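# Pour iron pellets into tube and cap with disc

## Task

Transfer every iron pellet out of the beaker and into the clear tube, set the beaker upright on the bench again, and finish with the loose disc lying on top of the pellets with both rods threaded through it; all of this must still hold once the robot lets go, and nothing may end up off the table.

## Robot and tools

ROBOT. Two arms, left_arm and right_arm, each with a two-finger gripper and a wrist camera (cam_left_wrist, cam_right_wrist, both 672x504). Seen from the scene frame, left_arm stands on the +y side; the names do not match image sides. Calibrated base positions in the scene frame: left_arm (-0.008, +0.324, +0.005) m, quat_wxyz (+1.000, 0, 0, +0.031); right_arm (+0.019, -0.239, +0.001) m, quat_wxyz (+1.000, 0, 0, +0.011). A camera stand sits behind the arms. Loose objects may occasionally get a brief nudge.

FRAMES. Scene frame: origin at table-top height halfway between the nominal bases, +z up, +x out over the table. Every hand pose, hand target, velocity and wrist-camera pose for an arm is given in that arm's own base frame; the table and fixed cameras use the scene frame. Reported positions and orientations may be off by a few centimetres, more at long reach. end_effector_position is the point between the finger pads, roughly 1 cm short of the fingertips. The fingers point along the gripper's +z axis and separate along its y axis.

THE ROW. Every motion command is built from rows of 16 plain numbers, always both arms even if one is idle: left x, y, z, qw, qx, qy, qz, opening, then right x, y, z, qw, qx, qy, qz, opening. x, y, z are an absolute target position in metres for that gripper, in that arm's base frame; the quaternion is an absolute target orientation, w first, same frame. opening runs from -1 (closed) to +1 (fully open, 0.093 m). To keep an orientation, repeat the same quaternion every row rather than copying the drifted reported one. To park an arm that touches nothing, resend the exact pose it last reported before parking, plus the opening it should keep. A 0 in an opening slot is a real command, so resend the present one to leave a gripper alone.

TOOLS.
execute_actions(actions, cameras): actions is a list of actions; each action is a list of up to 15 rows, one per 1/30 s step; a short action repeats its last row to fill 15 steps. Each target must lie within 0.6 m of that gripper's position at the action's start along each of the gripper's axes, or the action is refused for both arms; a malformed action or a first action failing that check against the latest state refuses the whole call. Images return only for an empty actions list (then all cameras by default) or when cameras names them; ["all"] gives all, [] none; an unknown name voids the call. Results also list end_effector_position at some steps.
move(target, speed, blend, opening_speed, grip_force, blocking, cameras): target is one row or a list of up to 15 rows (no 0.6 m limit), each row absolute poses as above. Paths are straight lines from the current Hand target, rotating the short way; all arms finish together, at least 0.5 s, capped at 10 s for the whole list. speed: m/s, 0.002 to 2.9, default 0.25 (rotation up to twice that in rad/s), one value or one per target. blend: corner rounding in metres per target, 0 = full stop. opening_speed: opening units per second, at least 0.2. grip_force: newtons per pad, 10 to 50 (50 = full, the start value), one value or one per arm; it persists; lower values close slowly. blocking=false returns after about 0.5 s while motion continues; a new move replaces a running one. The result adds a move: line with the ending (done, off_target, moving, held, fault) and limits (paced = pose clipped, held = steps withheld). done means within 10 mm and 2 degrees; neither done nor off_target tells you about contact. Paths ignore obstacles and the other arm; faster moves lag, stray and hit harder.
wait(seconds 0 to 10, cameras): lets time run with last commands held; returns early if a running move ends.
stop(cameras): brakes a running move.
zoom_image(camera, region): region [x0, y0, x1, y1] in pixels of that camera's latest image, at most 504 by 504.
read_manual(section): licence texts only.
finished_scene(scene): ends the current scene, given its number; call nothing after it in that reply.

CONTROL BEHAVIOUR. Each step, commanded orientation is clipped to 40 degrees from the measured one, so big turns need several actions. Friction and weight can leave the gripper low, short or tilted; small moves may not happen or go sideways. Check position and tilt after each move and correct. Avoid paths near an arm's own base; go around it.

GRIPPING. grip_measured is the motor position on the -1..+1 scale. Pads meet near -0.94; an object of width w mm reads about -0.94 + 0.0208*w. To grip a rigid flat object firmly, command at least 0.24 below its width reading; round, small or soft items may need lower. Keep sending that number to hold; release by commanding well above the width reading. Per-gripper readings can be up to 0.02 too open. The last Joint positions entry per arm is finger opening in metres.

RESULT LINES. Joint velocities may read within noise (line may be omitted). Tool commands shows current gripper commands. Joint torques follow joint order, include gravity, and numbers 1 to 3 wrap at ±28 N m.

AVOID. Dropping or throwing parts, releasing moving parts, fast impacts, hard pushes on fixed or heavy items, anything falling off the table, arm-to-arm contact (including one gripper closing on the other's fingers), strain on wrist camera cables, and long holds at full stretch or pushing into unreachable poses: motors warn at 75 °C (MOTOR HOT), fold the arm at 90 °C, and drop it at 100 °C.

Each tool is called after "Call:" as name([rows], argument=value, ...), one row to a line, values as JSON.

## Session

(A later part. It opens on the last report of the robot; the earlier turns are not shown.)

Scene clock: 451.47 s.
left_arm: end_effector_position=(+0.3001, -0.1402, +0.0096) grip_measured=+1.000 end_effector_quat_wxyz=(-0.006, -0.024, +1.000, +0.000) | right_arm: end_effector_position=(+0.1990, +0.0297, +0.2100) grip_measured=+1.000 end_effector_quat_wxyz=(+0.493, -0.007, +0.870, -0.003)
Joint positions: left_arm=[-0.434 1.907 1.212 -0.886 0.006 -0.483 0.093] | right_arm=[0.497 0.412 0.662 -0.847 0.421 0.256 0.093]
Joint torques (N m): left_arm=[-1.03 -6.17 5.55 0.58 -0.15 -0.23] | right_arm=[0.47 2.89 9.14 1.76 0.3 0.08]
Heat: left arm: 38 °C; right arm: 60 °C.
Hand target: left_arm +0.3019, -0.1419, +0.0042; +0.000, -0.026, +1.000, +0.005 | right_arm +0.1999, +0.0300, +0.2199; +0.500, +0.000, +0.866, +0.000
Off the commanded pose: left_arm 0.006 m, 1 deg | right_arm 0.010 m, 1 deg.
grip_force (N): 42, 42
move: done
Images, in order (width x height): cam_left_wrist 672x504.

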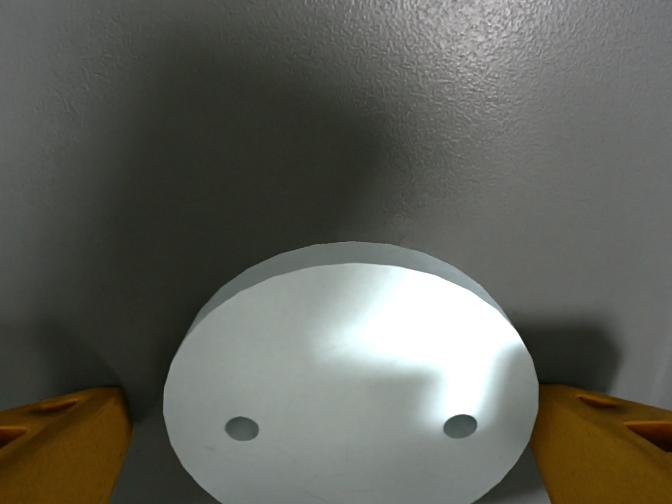

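Call:
move(target=[0.302,-0.144,0.004,0,-0.026,1,0.005,0.3,0.20,0.03,0.22,0.5,0,0.866,0,1], opening_speed=0.4, grip_force=30)

Call:
move([
  [0.298,-0.15,0.20,0,-0.026,1,0.0,0.3,0.20,0.03,0.22,0.5,0,0.866,0,1],
  [0.302,-0.308,0.22,0,0.5,0.866,0,0.3,0.20,0.03,0.22,0.5,0,0.866,0,1],
], speed=0.2, blend=0.03, cameras=["all"])

Scene clock: 468.87 s.
left_arm: end_effector_position=(+0.2999, -0.1423, +0.0096) grip_measured=+0.580 end_effector_quat_wxyz=(-0.004, -0.023, +1.000, +0.000) | right_arm: end_effector_position=(+0.1990, +0.0297, +0.2100) grip_measured=+1.000 end_effector_quat_wxyz=(+0.493, -0.007, +0.870, -0.003)
Joint positions: left_arm=[-0.441 1.907 1.212 -0.883 0.004 -0.488 0.073] | right_arm=[0.497 0.412 0.662 -0.847 0.421 0.256 0.093]
Joint torques (N m): left_arm=[-0.87 -5.98 5.9 0.55 -0.15 -0.23] | right_arm=[0.46 2.89 9.14 1.76 0.3 0.08]
Heat: left arm: 38 °C; right arm: 59 °C.
Hand target: left_arm +0.3019, -0.1439, +0.0042; +0.000, -0.026, +1.000, +0.005 | right_arm +0.1999, +0.0300, +0.2199; +0.500, +0.000, +0.866, +0.000
Off the commanded pose: left_arm 0.006 m, 1 deg | right_arm 0.010 m, 1 deg.
grip_force (N): 30, 30
move: done

Scene clock: 473.33 s.
left_arm: end_effector_position=(+0.3021, -0.3050, +0.2184) grip_measured=+0.578 end_effector_quat_wxyz=(+0.104, +0.488, +0.866, -0.032) | right_arm: end_effector_position=(+0.1990, +0.0297, +0.2100) grip_measured=+1.000 end_effector_quat_wxyz=(+0.493, -0.007, +0.870, -0.003)
Joint positions: left_arm=[-0.789 2.091 2.313 -1.575 0.004 0.237 0.073] | right_arm=[0.497 0.412 0.662 -0.847 0.421 0.256 0.093]
Joint torques (N m): left_arm=[-0.65 -7.75 8.58 0.72 0.01 0.08] | right_arm=[0.47 2.89 9.14 1.76 0.3 0.08]
Heat: left arm: 38 °C; right arm: 59 °C.
Hand target: left_arm +0.3018, -0.3077, +0.2195; +0.105, +0.496, +0.861, -0.030 | right_arm +0.1999, +0.0300, +0.2199; +0.500, +0.000, +0.866, +0.000
Off the commanded pose: left_arm 0.003 m, 13 deg | right_arm 0.010 m, 1 deg.
joint sent to its limit (left arm) — joint 4 (wrist pitch), lower limit. The joint targets are off in orientation, not in position.
grip_force (N): 30, 30
move: off_target (left_arm)

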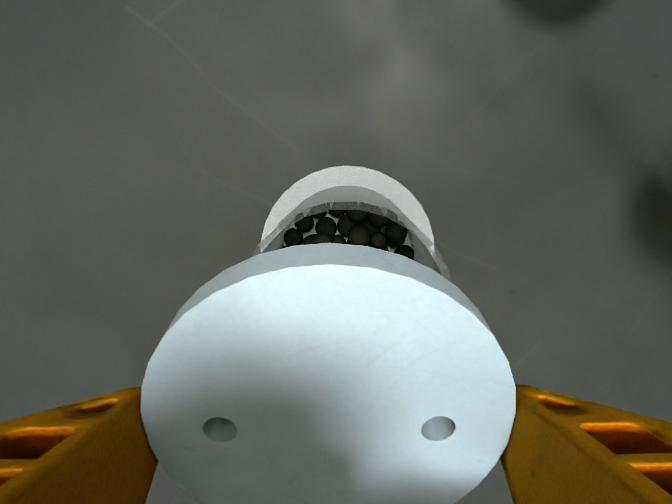

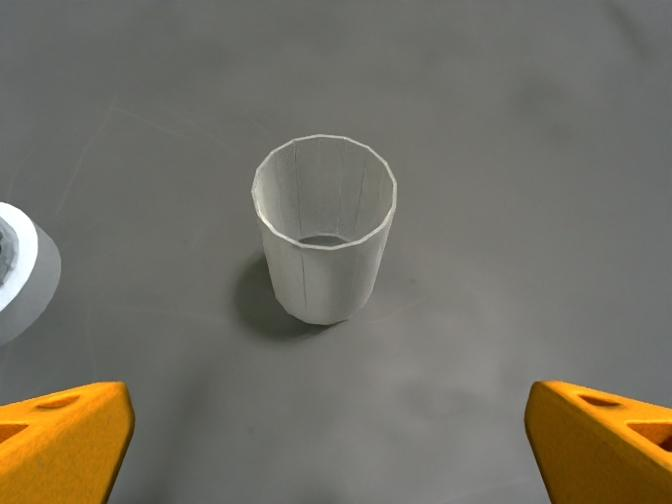

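Call:
move([
  [0.299,-0.15,0.12,0,-0.026,1,0.0,0.3,0.22,-0.03,0.24,0.583,-0.324,0.694,0.272,1],
  [0.302,-0.144,0.03,0,-0.026,1,0.0,0.3,0.22,-0.03,0.24,0.583,-0.324,0.694,0.272,1],
  [0.302,-0.144,0.004,0,-0.026,1,0.005,0.3,0.22,-0.03,0.24,0.583,-0.324,0.694,0.272,1],
], speed=[0.2,0.1,0.02], blend=[0.02,0.005,0])

Call:
move([
  [0.302,-0.144,0.004,0,-0.026,1,0.005,1,0.22,-0.03,0.24,0.583,-0.324,0.694,0.272,1],
  [0.303,-0.144,0.010,0.2334,-0.0255,0.972,0.006,1,0.22,-0.03,0.24,0.583,-0.324,0.694,0.272,1],
], speed=0.1, cameras=["all"])

Scene clock: 496.20 s.
left_arm: end_effector_position=(+0.2982, -0.1455, +0.0098) grip_measured=+0.578 end_effector_quat_wxyz=(-0.005, -0.021, +1.000, +0.002) | right_arm: end_effector_position=(+0.2200, -0.0268, +0.2324) grip_measured=+1.000 end_effector_quat_wxyz=(+0.577, -0.283, +0.739, +0.203)
Joint positions: left_arm=[-0.454 1.909 1.216 -0.889 0.001 -0.495 0.073] | right_arm=[-0.944 1.233 0.926 -1.552 -1.305 -1.896 0.093]
Joint torques (N m): left_arm=[0.35 -6.2 5.52 0.6 -0.11 -0.15] | right_arm=[-0.79 -1.62 7.8 -0.31 -0.78 -0.26]
Heat: left arm: 40 °C; right arm: 56 °C.
Hand target: left_arm +0.3018, -0.1440, +0.0041; +0.000, -0.026, +1.000, +0.005 | right_arm +0.2211, -0.0294, +0.2396; +0.582, -0.283, +0.736, +0.199
Off the commanded pose: left_arm 0.007 m, 1 deg | right_arm 0.008 m, 11 deg.
joint sent to its limit (right arm) — joint 4 (wrist pitch), lower limit. The joint targets are off in orientation, not in position.
grip_force (N): 30, 30
move: off_target (right_arm)

Scene clock: 500.47 s.
left_arm: end_effector_position=(+0.3009, -0.1443, +0.0094) grip_measured=+0.999 end_effector_quat_wxyz=(+0.223, -0.018, +0.975, +0.006) | right_arm: end_effector_position=(+0.2204, -0.0274, +0.2317) grip_measured=+1.000 end_effector_quat_wxyz=(+0.577, -0.282, +0.739, +0.204)
Joint positions: left_arm=[-0.575 1.645 0.784 -0.336 -0.256 -0.565 0.093] | right_arm=[-0.944 1.239 0.926 -1.552 -1.305 -1.899 0.093]
Joint torques (N m): left_arm=[-0.35 -5.63 5.33 1.36 -0.33 -0.22] | right_arm=[-0.75 -2.13 7.8 -0.31 -0.78 -0.23]
Heat: left arm: 39 °C; right arm: 55 °C.
Hand target: left_arm +0.3029, -0.1439, +0.0100; +0.233, -0.026, +0.972, +0.006 | right_arm +0.2211, -0.0293, +0.2396; +0.582, -0.283, +0.736, +0.199
Off the commanded pose: left_arm 0.002 m, 2 deg | right_arm 0.009 m, 11 deg.
joint sent to its limit (right arm) — joint 4 (wrist pitch), lower limit. The joint targets are off in orientation, not in position.
grip_force (N): 30, 30
move: off_target (right_arm)

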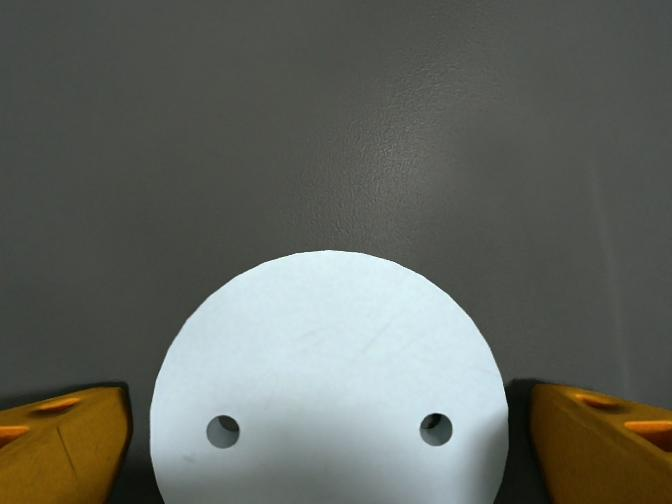

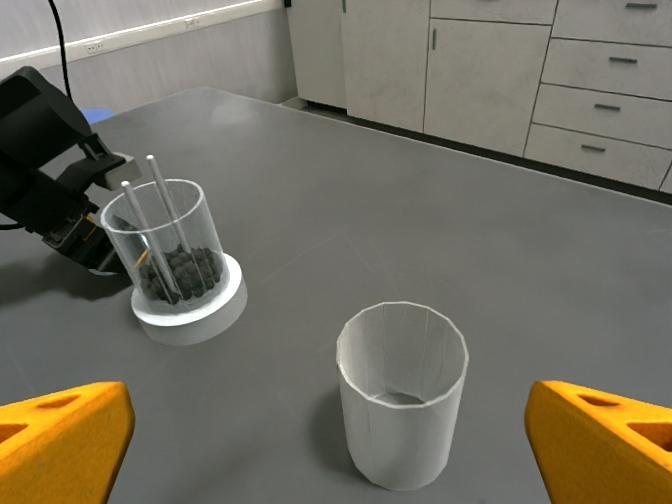

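Call:
move(target=[0.303,-0.144,0.010,0.2334,-0.0255,0.972,0.006,0.3,0.20,0.0,0.26,0.602,-0.36,0.623,0.347,1], opening_speed=0.4)

Call:
move([
  [0.298,-0.15,0.20,0.2334,-0.0255,0.972,0.006,0.3,0.20,0.0,0.26,0.602,-0.36,0.623,0.347,1],
  [0.302,-0.308,0.205,0.202,0.486,0.842,-0.117,0.3,0.20,0.0,0.26,0.602,-0.36,0.623,0.347,1],
], speed=0.2, blend=0.03, cameras=["all"])

Scene clock: 514.03 s.
left_arm: end_effector_position=(+0.3017, -0.1445, +0.0095) grip_measured=+0.579 end_effector_quat_wxyz=(+0.225, -0.019, +0.974, +0.006) | right_arm: end_effector_position=(+0.2034, -0.0014, +0.2557) grip_measured=+1.000 end_effector_quat_wxyz=(+0.610, -0.272, +0.723, +0.177)
Joint positions: left_arm=[-0.575 1.645 0.782 -0.331 -0.257 -0.565 0.073] | right_arm=[-0.955 1.017 0.87 -1.552 -1.375 -1.778 0.093]
Joint torques (N m): left_arm=[-0.34 -5.61 5.39 1.35 -0.32 -0.22] | right_arm=[-0.8 -1.52 5.26 -0.08 -1 -0.04]
Heat: left arm: 38 °C; right arm: 51 °C.
Hand target: left_arm +0.3030, -0.1440, +0.0100; +0.233, -0.026, +0.972, +0.006 | right_arm +0.2018, +0.0008, +0.2598; +0.617, -0.257, +0.720, +0.186
Off the commanded pose: left_arm 0.002 m, 1 deg | right_arm 0.006 m, 25 deg.
joint sent to its limit (right arm) — joint 4 (wrist pitch), lower limit. The joint targets are off in orientation, not in position.
grip_force (N): 30, 30
move: off_target (right_arm)

Scene clock: 518.60 s.
left_arm: end_effector_position=(+0.3031, -0.3015, +0.2004) grip_measured=+0.578 end_effector_quat_wxyz=(+0.201, +0.476, +0.849, -0.110) | right_arm: end_effector_position=(+0.2035, -0.0014, +0.2562) grip_measured=+1.000 end_effector_quat_wxyz=(+0.611, -0.271, +0.722, +0.177)
Joint positions: left_arm=[-0.734 1.781 1.725 -1.069 0.123 0.259 0.073] | right_arm=[-0.955 1.017 0.87 -1.552 -1.378 -1.778 0.093]
Joint torques (N m): left_arm=[-0.77 -6.37 9.85 1.18 0.31 0.09] | right_arm=[-0.83 -1.52 5.22 -0.08 -0.97 -0.04]
Heat: left arm: 39 °C; right arm: 51 °C.
Hand target: left_arm +0.3019, -0.3078, +0.2050; +0.203, +0.486, +0.842, -0.117 | right_arm +0.2018, +0.0008, +0.2598; +0.617, -0.257, +0.720, +0.186
Off the commanded pose: left_arm 0.008 m, 2 deg | right_arm 0.005 m, 25 deg.
joint sent to its limit (right arm) — joint 4 (wrist pitch), lower limit. The joint targets are off in orientation, not in position.
grip_force (N): 30, 30
move: off_target (right_arm)

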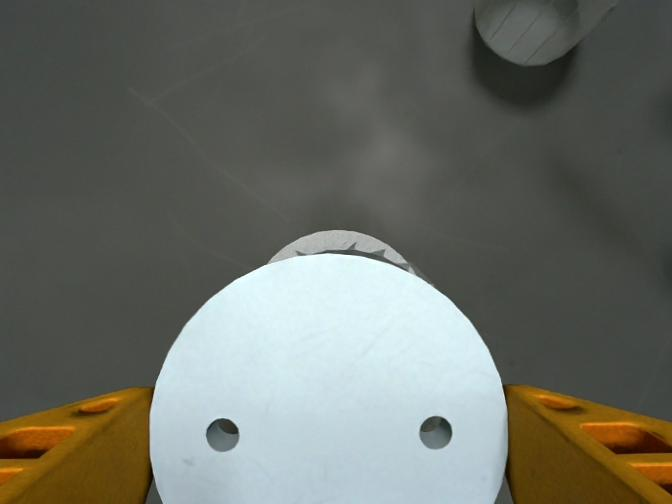

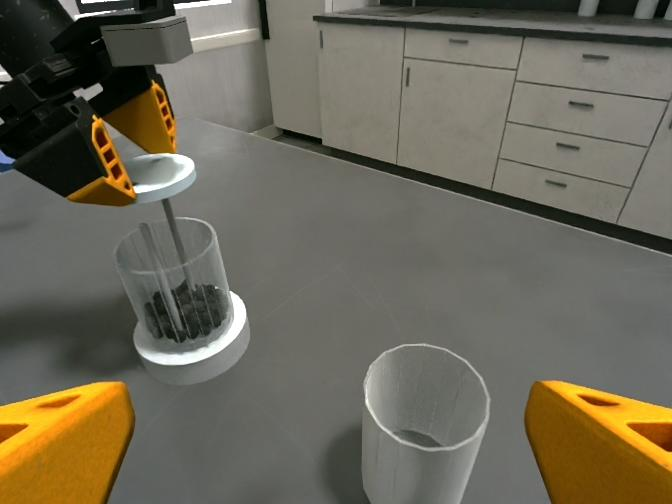

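Call:
zoom_image(camera="cam_right_wrist", region=[60, 80, 280, 400])

Call:
zoom_image(camera="cam_left_wrist", region=[170, 380, 490, 480])

Scaled by 1.575.

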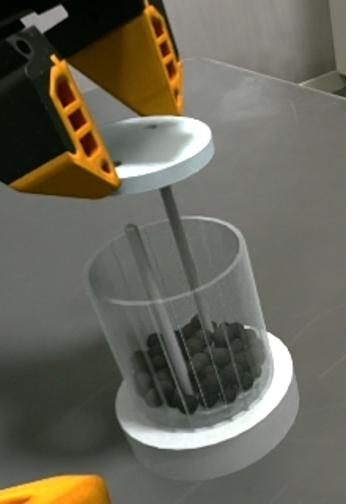

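Scaled by 1.575.

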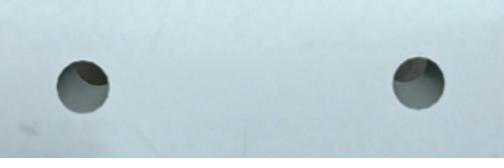

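Call:
move(target=[0.300,-0.312,0.180,0.202,0.486,0.842,-0.117,0.3,0.20,0.0,0.26,0.602,-0.36,0.623,0.347,1], speed=0.05, cameras=["all"])

Call:
zoom_image(camera="cam_right_wrist", region=[70, 130, 250, 310])

Call:
zoom_image(camera="cam_left_wrist", region=[170, 380, 490, 480])

Scene clock: 541.47 s.
left_arm: end_effector_position=(+0.3005, -0.3039, +0.1796) grip_measured=+0.578 end_effector_quat_wxyz=(+0.194, +0.480, +0.849, -0.109) | right_arm: end_effector_position=(+0.2036, -0.0014, +0.2563) grip_measured=+1.000 end_effector_quat_wxyz=(+0.612, -0.271, +0.722, +0.177)
Joint positions: left_arm=[-0.743 1.781 1.647 -1.005 0.123 0.26 0.073] | right_arm=[-0.955 1.017 0.87 -1.552 -1.379 -1.778 0.093]
Joint torques (N m): left_arm=[-1.13 -7.12 6.97 1.53 0.23 -0.04] | right_arm=[-0.84 -1.54 5.19 -0.08 -0.96 -0.04]
Heat: left arm: 40 °C; right arm: 48 °C.
Hand target: left_arm +0.2998, -0.3119, +0.1801; +0.202, +0.486, +0.842, -0.117 | right_arm +0.2018, +0.0008, +0.2598; +0.618, -0.256, +0.720, +0.186
Off the commanded pose: left_arm 0.008 m, 2 deg | right_arm 0.005 m, 25 deg.
joint sent to its limit (right arm) — joint 4 (wrist pitch), lower limit. The joint targets are off in orientation, not in position.
grip_force (N): 30, 30
move: off_target (right_arm)

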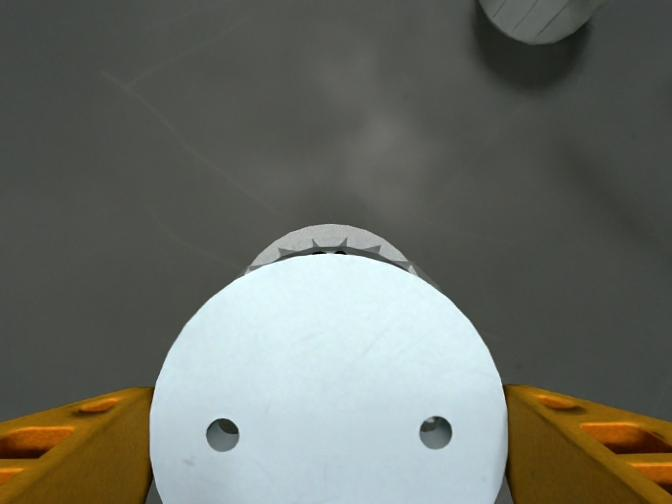

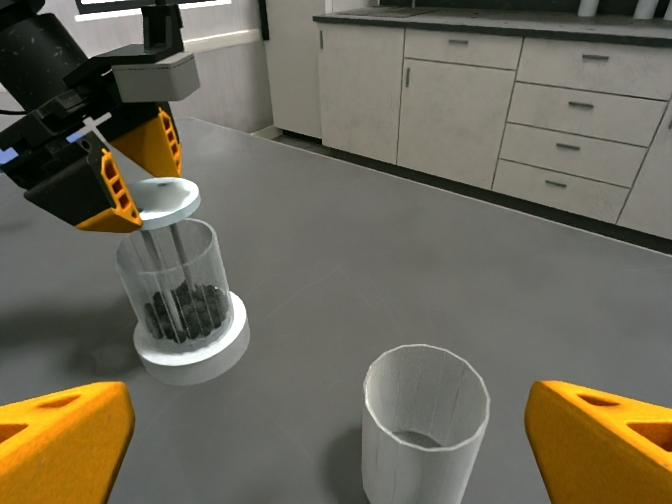

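Scaled by 2.800.

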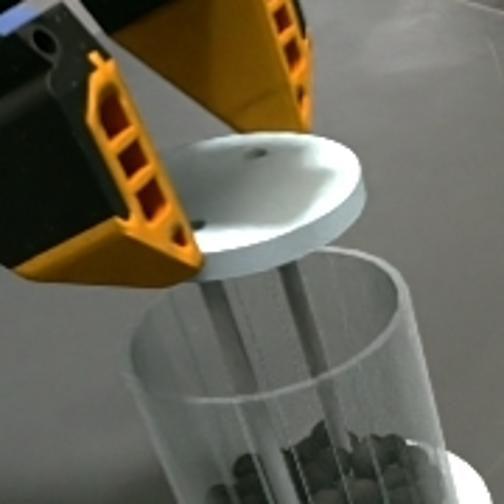

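Scaled by 1.575.

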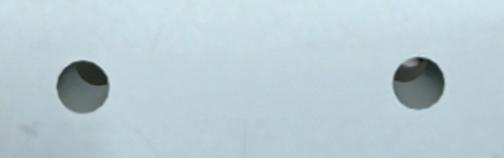

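Call:
move(target=[0.299,-0.3095,0.173,0.202,0.486,0.842,-0.117,0.3,0.20,0.0,0.26,0.602,-0.36,0.623,0.347,1], speed=0.03, cameras=["all"])

Call:
zoom_image(camera="cam_right_wrist", region=[70, 130, 250, 310])

Call:
zoom_image(camera="cam_left_wrist", region=[170, 380, 490, 480])

Scene clock: 571.10 s.
left_arm: end_effector_position=(+0.3046, -0.3081, +0.1763) grip_measured=+0.577 end_effector_quat_wxyz=(+0.206, +0.480, +0.846, -0.113) | right_arm: end_effector_position=(+0.2036, -0.0015, +0.2564) grip_measured=+1.000 end_effector_quat_wxyz=(+0.612, -0.271, +0.722, +0.177)
Joint positions: left_arm=[-0.743 1.78 1.622 -0.955 0.124 0.26 0.073] | right_arm=[-0.955 1.017 0.87 -1.551 -1.379 -1.777 0.093]
Joint torques (N m): left_arm=[-0.81 -7.88 5.64 1.39 0.23 -0.01] | right_arm=[-0.84 -1.55 5.16 -0.08 -0.96 -0.04]
Heat: left arm: 39 °C; right arm: 45 °C.
Hand target: left_arm +0.2990, -0.3095, +0.1730; +0.202, +0.486, +0.842, -0.117 | right_arm +0.2018, +0.0007, +0.2597; +0.618, -0.256, +0.720, +0.186
Off the commanded pose: left_arm 0.007 m, 1 deg | right_arm 0.005 m, 25 deg.
joint sent to its limit (right arm) — joint 4 (wrist pitch), lower limit. The joint targets are off in orientation, not in position.
grip_force (N): 30, 30
move: off_target (right_arm)

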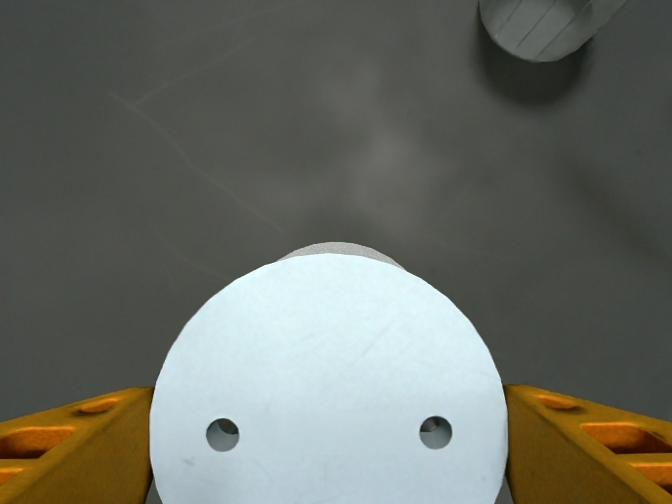

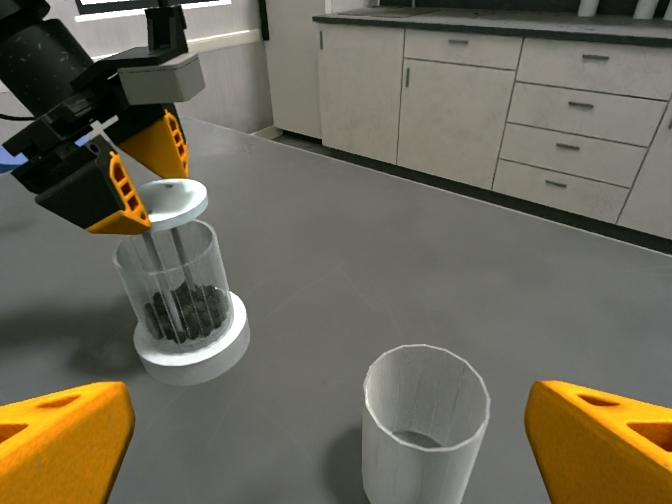

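Scaled by 2.800.

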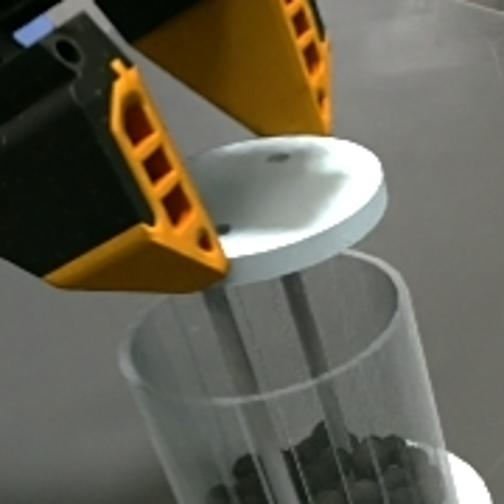

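Scaled by 1.575.

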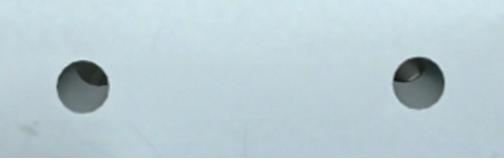

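Call:
move(target=[0.294,-0.302,0.181,0.202,0.486,0.842,-0.117,0.3,0.20,0.0,0.26,0.602,-0.36,0.623,0.347,1], speed=0.05, cameras=["all"])

Call:
zoom_image(camera="cam_right_wrist", region=[70, 130, 250, 310])

Call:
zoom_image(camera="cam_left_wrist", region=[170, 380, 490, 480])

Scene clock: 586.40 s.
left_arm: end_effector_position=(+0.3030, -0.3068, +0.1770) grip_measured=+0.577 end_effector_quat_wxyz=(+0.208, +0.480, +0.845, -0.114) | right_arm: end_effector_position=(+0.2036, -0.0015, +0.2564) grip_measured=+1.000 end_effector_quat_wxyz=(+0.612, -0.271, +0.722, +0.177)
Joint positions: left_arm=[-0.743 1.767 1.608 -0.948 0.126 0.26 0.073] | right_arm=[-0.955 1.017 0.87 -1.551 -1.379 -1.777 0.093]
Joint torques (N m): left_arm=[-0.23 -9.22 6.37 1.07 0.26 0.06] | right_arm=[-0.84 -1.54 5.16 -0.08 -0.96 -0.05]
Heat: left arm: 39 °C; right arm: 43 °C.
Hand target: left_arm +0.2942, -0.3022, +0.1808; +0.202, +0.486, +0.842, -0.117 | right_arm +0.2018, +0.0007, +0.2598; +0.618, -0.256, +0.720, +0.186
Off the commanded pose: left_arm 0.011 m, 1 deg | right_arm 0.005 m, 25 deg.
joint sent to its limit (right arm) — joint 4 (wrist pitch), lower limit. The joint targets are off in orientation, not in position.
grip_force (N): 30, 30
move: off_target (left_arm, right_arm)

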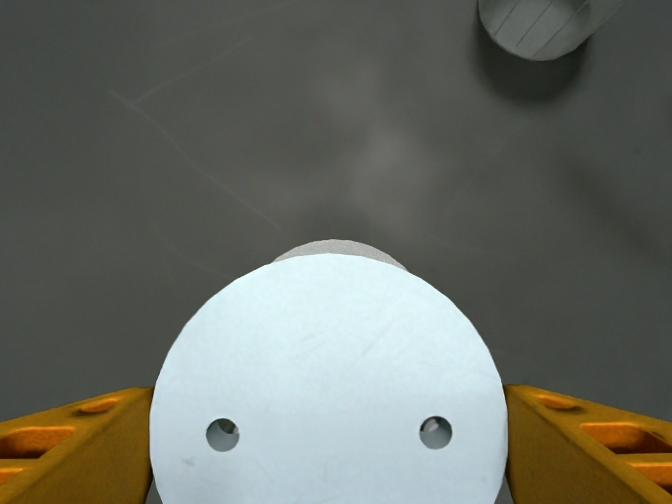

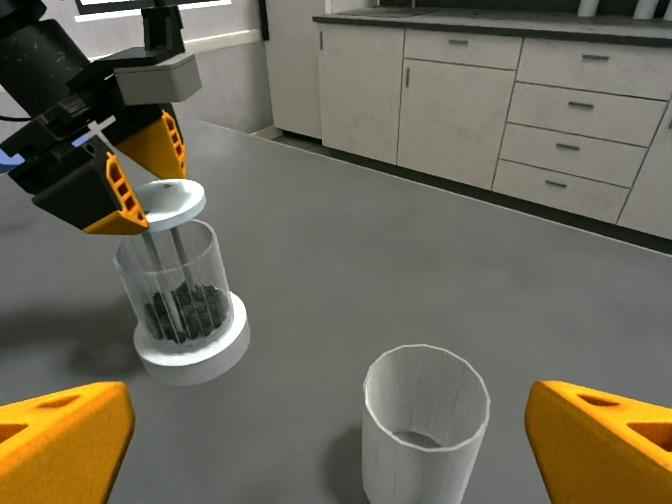

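Scaled by 2.800.

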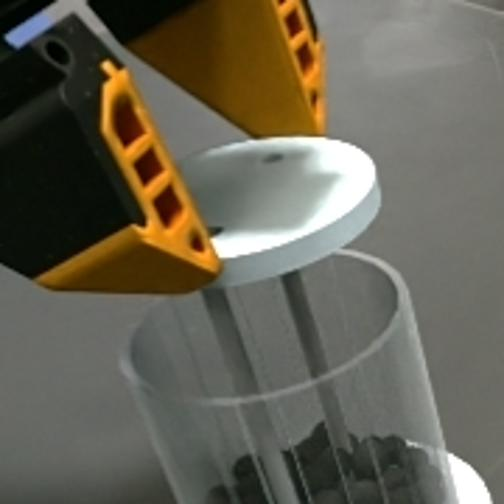

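Scaled by 1.575.

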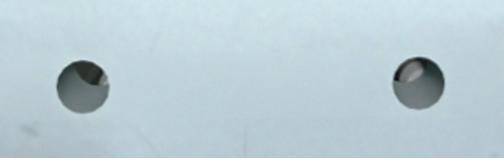

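Call:
move([
  [0.302,-0.304,0.207,0.202,0.486,0.842,-0.117,0.3,0.20,0.0,0.26,0.602,-0.36,0.623,0.347,1],
  [0.299,-0.3085,0.176,0.202,0.486,0.842,-0.117,0.3,0.20,0.0,0.26,0.602,-0.36,0.623,0.347,1],
], speed=0.05, cameras=["all"])

Call:
zoom_image(camera="cam_right_wrist", region=[70, 130, 250, 310])

Call:
zoom_image(camera="cam_left_wrist", region=[170, 380, 490, 480])

Scene clock: 612.53 s.
left_arm: end_effector_position=(+0.3005, -0.3047, +0.1770) grip_measured=+0.577 end_effector_quat_wxyz=(+0.199, +0.483, +0.845, -0.111) | right_arm: end_effector_position=(+0.2036, -0.0015, +0.2564) grip_measured=+1.000 end_effector_quat_wxyz=(+0.612, -0.271, +0.722, +0.177)
Joint positions: left_arm=[-0.743 1.772 1.622 -0.977 0.126 0.267 0.073] | right_arm=[-0.955 1.017 0.87 -1.551 -1.379 -1.777 0.093]
Joint torques (N m): left_arm=[-0.62 -7.42 6.43 1.46 0.23 -0.08] | right_arm=[-0.85 -1.54 5.16 -0.08 -0.96 -0.05]
Heat: left arm: 41 °C; right arm: 42 °C.
Hand target: left_arm +0.2990, -0.3085, +0.1761; +0.202, +0.486, +0.842, -0.117 | right_arm +0.2018, +0.0007, +0.2598; +0.618, -0.256, +0.720, +0.186
Off the commanded pose: left_arm 0.004 m, 1 deg | right_arm 0.005 m, 25 deg.
joint sent to its limit (right arm) — joint 4 (wrist pitch), lower limit. The joint targets are off in orientation, not in position.
grip_force (N): 30, 30
move: off_target (right_arm)

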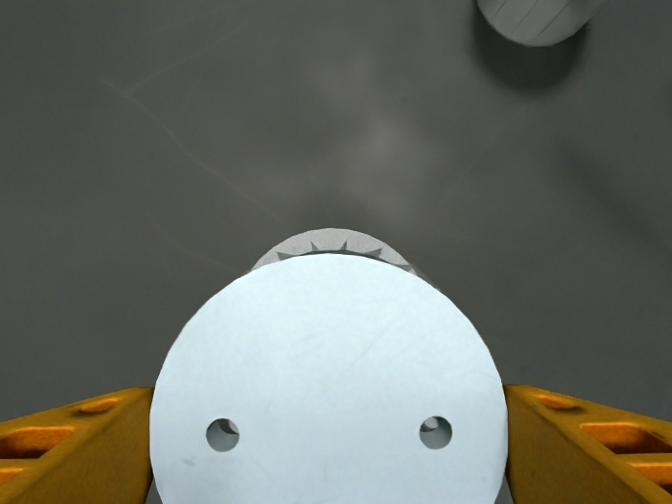

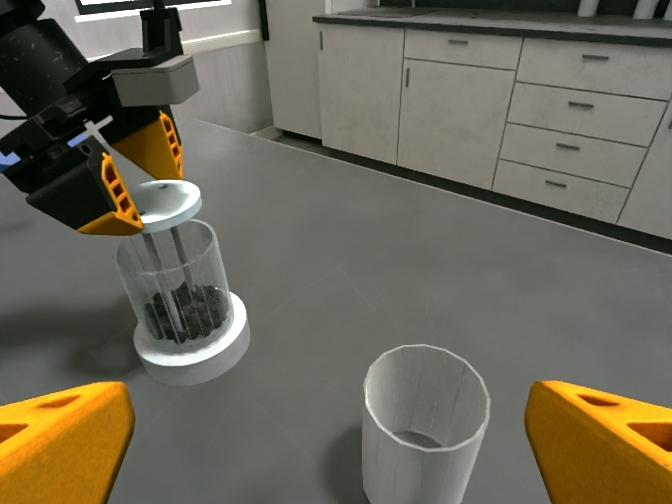

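Scaled by 2.800.

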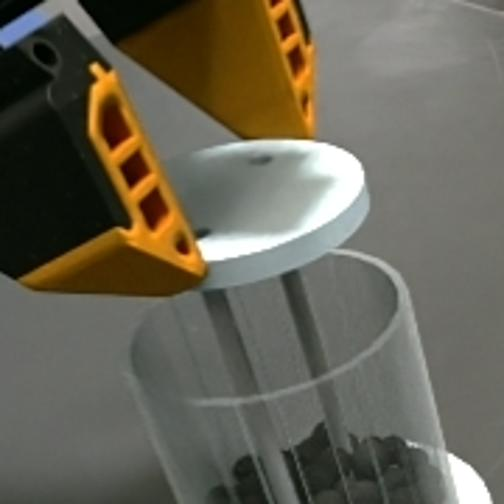

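Scaled by 1.575.

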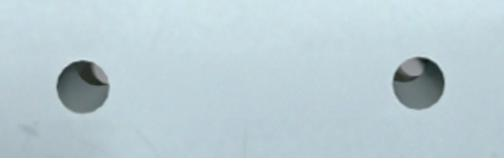

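Call:
move(target=[0.2975,-0.306,0.168,0.202,0.486,0.842,-0.117,0.3,0.20,0.0,0.26,0.602,-0.36,0.623,0.347,1], speed=0.03, cameras=["all"])

Call:
zoom_image(camera="cam_right_wrist", region=[70, 130, 250, 310])

Call:
zoom_image(camera="cam_left_wrist", region=[170, 380, 490, 480])

Scene clock: 632.07 s.
left_arm: end_effector_position=(+0.3021, -0.3075, +0.1759) grip_measured=+0.577 end_effector_quat_wxyz=(+0.212, +0.483, +0.841, -0.117) | right_arm: end_effector_position=(+0.2036, -0.0015, +0.2564) grip_measured=+1.000 end_effector_quat_wxyz=(+0.612, -0.271, +0.722, +0.177)
Joint positions: left_arm=[-0.743 1.758 1.588 -0.928 0.132 0.267 0.073] | right_arm=[-0.955 1.017 0.87 -1.551 -1.379 -1.777 0.093]
Joint torques (N m): left_arm=[-0.43 -7.24 5.38 1.37 0.17 -0.05] | right_arm=[-0.84 -1.54 5.15 -0.08 -0.96 -0.06]
Heat: left arm: 42 °C; right arm: 42 °C.
Hand target: left_arm +0.2975, -0.3060, +0.1680; +0.202, +0.486, +0.842, -0.117 | right_arm +0.2018, +0.0007, +0.2598; +0.618, -0.256, +0.720, +0.186
Off the commanded pose: left_arm 0.009 m, 1 deg | right_arm 0.005 m, 25 deg.
joint sent to its limit (right arm) — joint 4 (wrist pitch), lower limit. The joint targets are off in orientation, not in position.
grip_force (N): 30, 30
move: off_target (right_arm)

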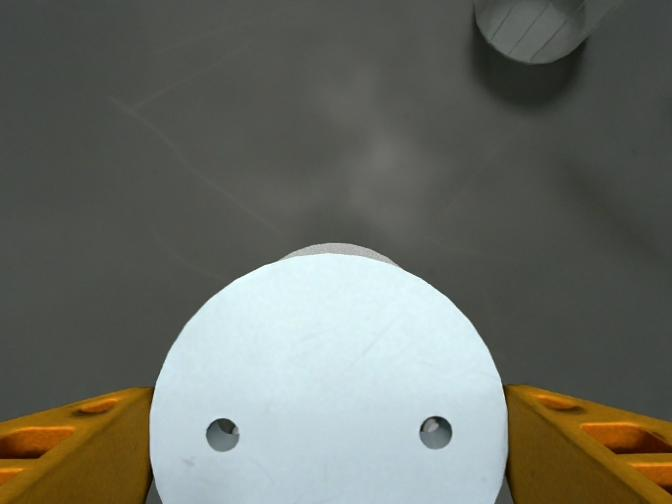

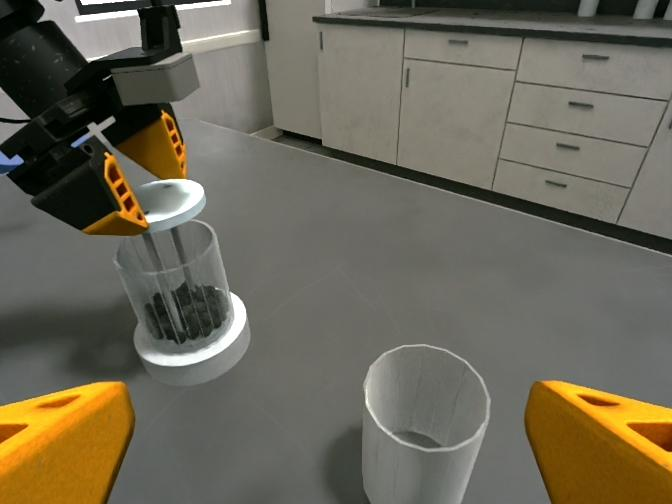

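Scaled by 2.800.

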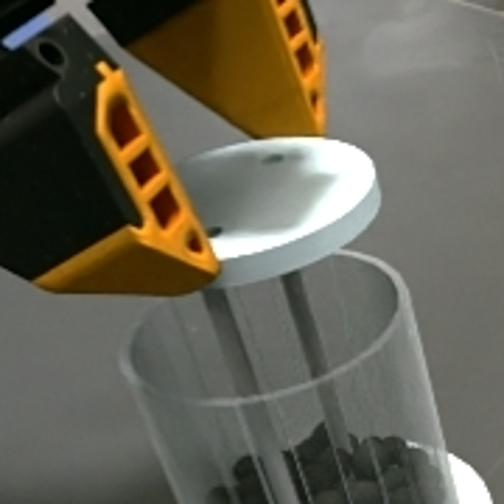

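Scaled by 1.575.

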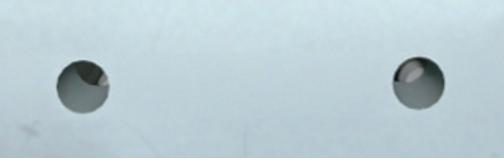

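Call:
move([
  [0.30,-0.302,0.207,0.202,0.486,0.842,-0.117,0.3,0.20,0.0,0.26,0.602,-0.36,0.623,0.347,1],
  [0.297,-0.306,0.183,0.202,0.486,0.842,-0.117,0.3,0.20,0.0,0.26,0.602,-0.36,0.623,0.347,1],
], speed=0.05, cameras=["all"])

Call:
zoom_image(camera="cam_right_wrist", region=[70, 130, 250, 310])

Call:
zoom_image(camera="cam_left_wrist", region=[170, 380, 490, 480])

Scene clock: 653.80 s.
left_arm: end_effector_position=(+0.2947, -0.3007, +0.1826) grip_measured=+0.577 end_effector_quat_wxyz=(+0.192, +0.484, +0.846, -0.113) | right_arm: end_effector_position=(+0.2036, -0.0015, +0.2565) grip_measured=+1.000 end_effector_quat_wxyz=(+0.612, -0.270, +0.722, +0.177)
Joint positions: left_arm=[-0.743 1.758 1.632 -1.013 0.132 0.268 0.073] | right_arm=[-0.955 1.017 0.87 -1.551 -1.38 -1.776 0.093]
Joint torques (N m): left_arm=[-0.49 -6.99 6.95 1.52 0.17 -0.07] | right_arm=[-0.84 -1.54 5.16 -0.08 -0.96 -0.05]
Heat: left arm: 39 °C; right arm: 42 °C.
Hand target: left_arm +0.2969, -0.3060, +0.1831; +0.202, +0.486, +0.842, -0.117 | right_arm +0.2018, +0.0007, +0.2598; +0.618, -0.256, +0.720, +0.186
Off the commanded pose: left_arm 0.006 m, 1 deg | right_arm 0.005 m, 25 deg.
joint sent to its limit (right arm) — joint 4 (wrist pitch), lower limit. The joint targets are off in orientation, not in position.
grip_force (N): 30, 30
move: off_target (right_arm)

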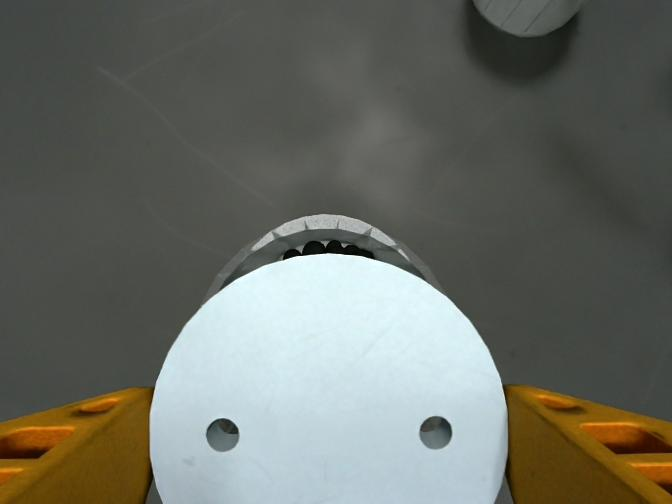

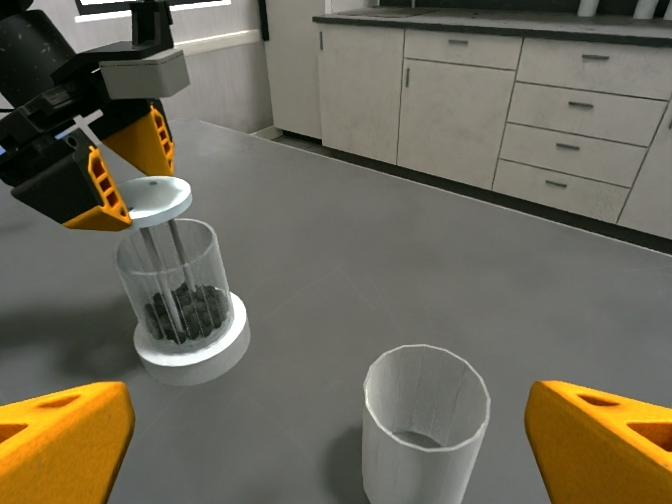

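Scaled by 2.800.

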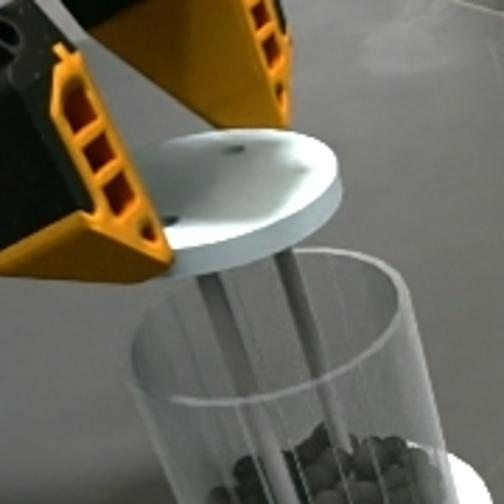

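Scaled by 1.575.

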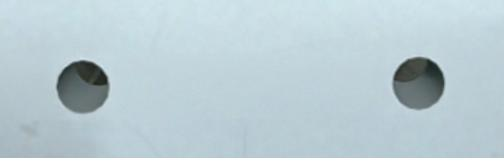

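Call:
move(target=[0.302,-0.309,0.182,0.202,0.486,0.842,-0.117,0.3,0.20,0.0,0.26,0.602,-0.36,0.623,0.347,1], speed=0.03)

Scene clock: 667.33 s.
left_arm: end_effector_position=(+0.2954, -0.3014, +0.1786) grip_measured=+0.577 end_effector_quat_wxyz=(+0.188, +0.485, +0.847, -0.112) | right_arm: end_effector_position=(+0.2036, -0.0015, +0.2565) grip_measured=+1.000 end_effector_quat_wxyz=(+0.612, -0.270, +0.722, +0.178)
Joint positions: left_arm=[-0.743 1.768 1.632 -1.012 0.132 0.268 0.073] | right_arm=[-0.955 1.017 0.87 -1.551 -1.38 -1.776 0.093]
Joint torques (N m): left_arm=[-0.17 -6.24 8.83 1.5 0.19 -0.03] | right_arm=[-0.85 -1.55 5.15 -0.08 -0.96 -0.06]
Heat: left arm: 39 °C; right arm: 42 °C.
Hand target: left_arm +0.3017, -0.3088, +0.1821; +0.202, +0.486, +0.842, -0.117 | right_arm +0.2018, +0.0007, +0.2598; +0.618, -0.256, +0.720, +0.186
Off the commanded pose: left_arm 0.011 m, 2 deg | right_arm 0.005 m, 25 deg.
joint sent to its limit (right arm) — joint 4 (wrist pitch), lower limit. The joint targets are off in orientation, not in position.
grip_force (N): 30, 30
move: off_target (left_arm, right_arm)

Call:
move(target=[0.304,-0.311,0.190,0.202,0.486,0.842,-0.117,0.3,0.20,0.0,0.26,0.602,-0.36,0.623,0.347,1], speed=0.03)

Scene clock: 679.00 s.
left_arm: end_effector_position=(+0.3015, -0.3070, +0.1854) grip_measured=+0.577 end_effector_quat_wxyz=(+0.198, +0.484, +0.845, -0.114) | right_arm: end_effector_position=(+0.2036, -0.0015, +0.2565) grip_measured=+1.000 end_effector_quat_wxyz=(+0.612, -0.270, +0.722, +0.178)
Joint positions: left_arm=[-0.743 1.784 1.669 -1.012 0.132 0.268 0.073] | right_arm=[-0.955 1.017 0.87 -1.551 -1.38 -1.775 0.093]
Joint torques (N m): left_arm=[-0.21 -6.43 9.92 1.19 0.18 -0.04] | right_arm=[-0.85 -1.54 5.15 -0.08 -0.96 -0.06]
Heat: left arm: 40 °C; right arm: 42 °C.
Hand target: left_arm +0.3038, -0.3109, +0.1900; +0.202, +0.486, +0.842, -0.117 | right_arm +0.2018, +0.0007, +0.2598; +0.618, -0.256, +0.720, +0.186
Off the commanded pose: left_arm 0.007 m, 1 deg | right_arm 0.005 m, 25 deg.
joint sent to its limit (right arm) — joint 4 (wrist pitch), lower limit. The joint targets are off in orientation, not in position.
grip_force (N): 30, 30
move: off_target (right_arm)

Call:
move([
  [0.30,-0.302,0.207,0.202,0.486,0.842,-0.117,0.3,0.20,0.0,0.26,0.602,-0.36,0.623,0.347,1],
  [0.297,-0.306,0.183,0.202,0.486,0.842,-0.117,0.3,0.20,0.0,0.26,0.602,-0.36,0.623,0.347,1],
  [0.300,-0.308,0.170,0.202,0.486,0.842,-0.117,0.3,0.20,0.0,0.26,0.602,-0.36,0.623,0.347,1],
  [0.304,-0.3125,0.164,0.202,0.486,0.842,-0.117,0.3,0.20,0.0,0.26,0.602,-0.36,0.623,0.347,1],
], speed=[0.05,0.05,0.02,0.01], blend=[0,0.003,0.003,0], cameras=["all"])

Call:
zoom_image(camera="cam_right_wrist", region=[70, 130, 250, 310])

Call:
zoom_image(camera="cam_left_wrist", region=[170, 380, 490, 480])

Scene clock: 707.83 s.
left_arm: end_effector_position=(+0.3046, -0.3099, +0.1765) grip_measured=+0.577 end_effector_quat_wxyz=(+0.211, +0.483, +0.841, -0.117) | right_arm: end_effector_position=(+0.2036, -0.0015, +0.2565) grip_measured=+1.000 end_effector_quat_wxyz=(+0.612, -0.270, +0.722, +0.178)
Joint positions: left_arm=[-0.743 1.773 1.609 -0.935 0.132 0.269 0.073] | right_arm=[-0.955 1.017 0.87 -1.551 -1.38 -1.775 0.093]
Joint torques (N m): left_arm=[-0.43 -6.76 5.68 1.44 0.17 -0.06] | right_arm=[-0.85 -1.54 5.15 -0.08 -0.96 -0.06]
Heat: left arm: 41 °C; right arm: 41 °C.
Hand target: left_arm +0.3020, -0.3103, +0.1671; +0.202, +0.486, +0.842, -0.117 | right_arm +0.2018, +0.0007, +0.2598; +0.618, -0.256, +0.720, +0.186
Off the commanded pose: left_arm 0.013 m, 1 deg | right_arm 0.005 m, 25 deg.
joint sent to its limit (right arm) — joint 4 (wrist pitch), lower limit.
grip_force (N): 30, 30
move: off_target (left_arm, right_arm; path cut at 10 s); path passed 3 of 4 targets

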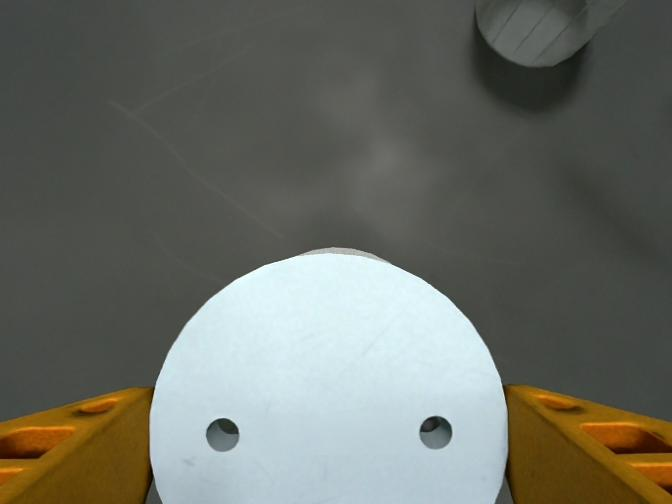

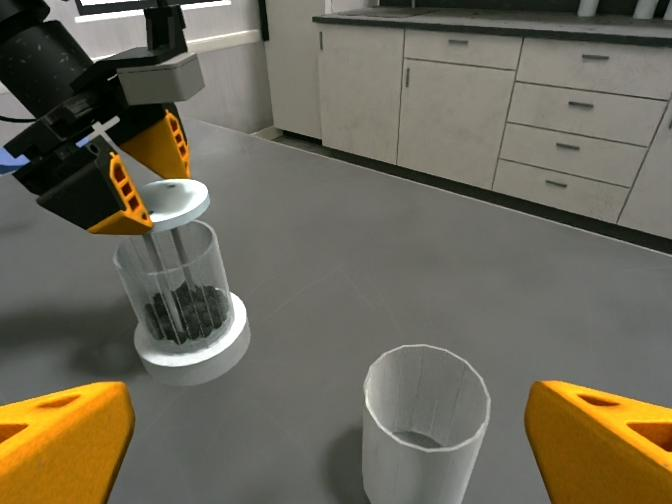

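Scaled by 2.800.

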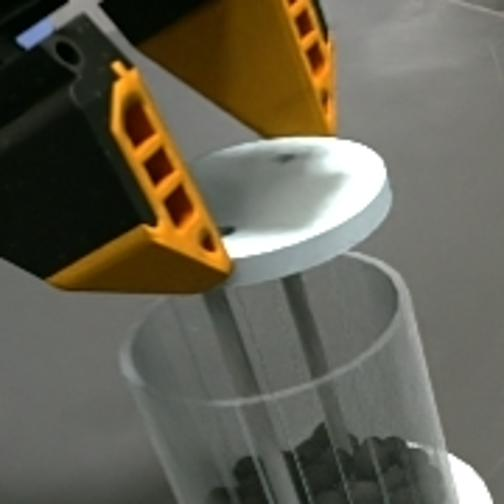

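Scaled by 1.575.

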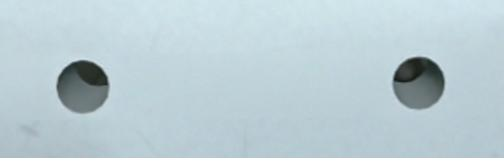

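Call:
move([
  [0.297,-0.302,0.190,0.2028,0.481,0.845,-0.1155,0.3,0.20,0.0,0.26,0.602,-0.36,0.623,0.347,1],
  [0.2955,-0.3032,0.168,0.2028,0.481,0.845,-0.1155,0.3,0.20,0.0,0.26,0.602,-0.36,0.623,0.347,1],
  [0.3001,-0.3121,0.167,0.2028,0.481,0.845,-0.1155,0.3,0.20,0.0,0.26,0.602,-0.36,0.623,0.347,1],
  [0.2946,-0.3037,0.167,0.2028,0.481,0.845,-0.1155,0.3,0.20,0.0,0.26,0.602,-0.36,0.623,0.347,1],
  [0.2992,-0.3126,0.167,0.2028,0.481,0.845,-0.1155,0.3,0.20,0.0,0.26,0.602,-0.36,0.623,0.347,1],
  [0.2938,-0.3042,0.167,0.2028,0.481,0.845,-0.1155,0.3,0.20,0.0,0.26,0.602,-0.36,0.623,0.347,1],
  [0.2983,-0.3131,0.167,0.2028,0.481,0.845,-0.1155,0.3,0.20,0.0,0.26,0.602,-0.36,0.623,0.347,1],
  [0.2929,-0.3047,0.167,0.2028,0.481,0.845,-0.1155,0.3,0.20,0.0,0.26,0.602,-0.36,0.623,0.347,1],
  [0.2975,-0.3136,0.167,0.2028,0.481,0.845,-0.1155,0.3,0.20,0.0,0.26,0.602,-0.36,0.623,0.347,1],
], speed=[0.06,0.03,0.015,0.015,0.015,0.015,0.015,0.015,0.015], blend=[0.003,0.001,0.001,0.001,0.001,0.001,0.001,0.001,0], cameras=["all"])

Call:
zoom_image(camera="cam_left_wrist", region=[170, 380, 490, 480])

Scene clock: 770.40 s.
left_arm: end_effector_position=(+0.2995, -0.3089, +0.1765) grip_measured=+0.577 end_effector_quat_wxyz=(+0.217, +0.480, +0.841, -0.119) | right_arm: end_effector_position=(+0.2036, -0.0015, +0.2565) grip_measured=+1.000 end_effector_quat_wxyz=(+0.612, -0.270, +0.722, +0.178)
Joint positions: left_arm=[-0.751 1.744 1.567 -0.908 0.128 0.255 0.073] | right_arm=[-0.955 1.017 0.87 -1.551 -1.38 -1.775 0.093]
Joint torques (N m): left_arm=[-1.4 -4.86 8.54 1.25 0.04 -0.22] | right_arm=[-0.85 -1.55 5.15 -0.08 -0.96 -0.06]
Heat: left arm: 40 °C; right arm: 41 °C.
Hand target: left_arm +0.2973, -0.3134, +0.1672; +0.203, +0.481, +0.845, -0.115 | right_arm +0.2018, +0.0007, +0.2598; +0.618, -0.256, +0.720, +0.186
Off the commanded pose: left_arm 0.011 m, 2 deg | right_arm 0.005 m, 25 deg.
joint sent to its limit (right arm) — joint 4 (wrist pitch), lower limit. The joint targets are off in orientation, not in position.
grip_force (N): 30, 30
move: off_target (left_arm, right_arm)

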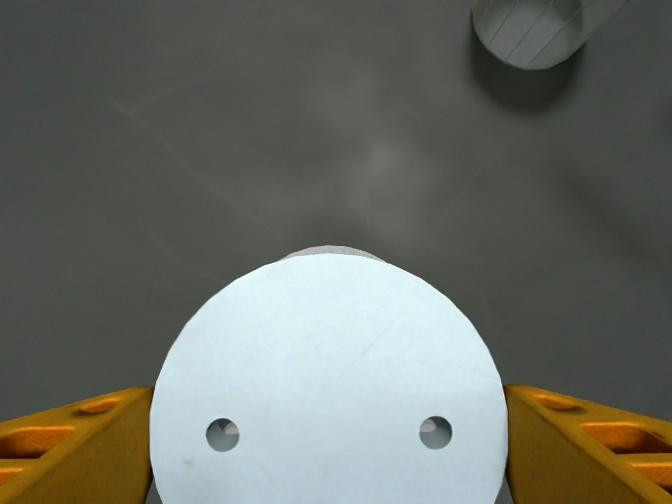

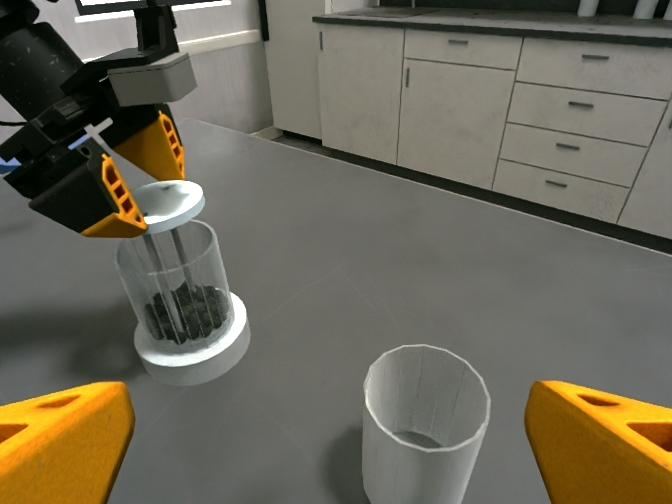

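Scaled by 1.575.

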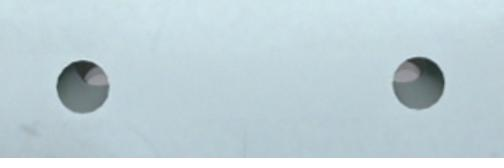

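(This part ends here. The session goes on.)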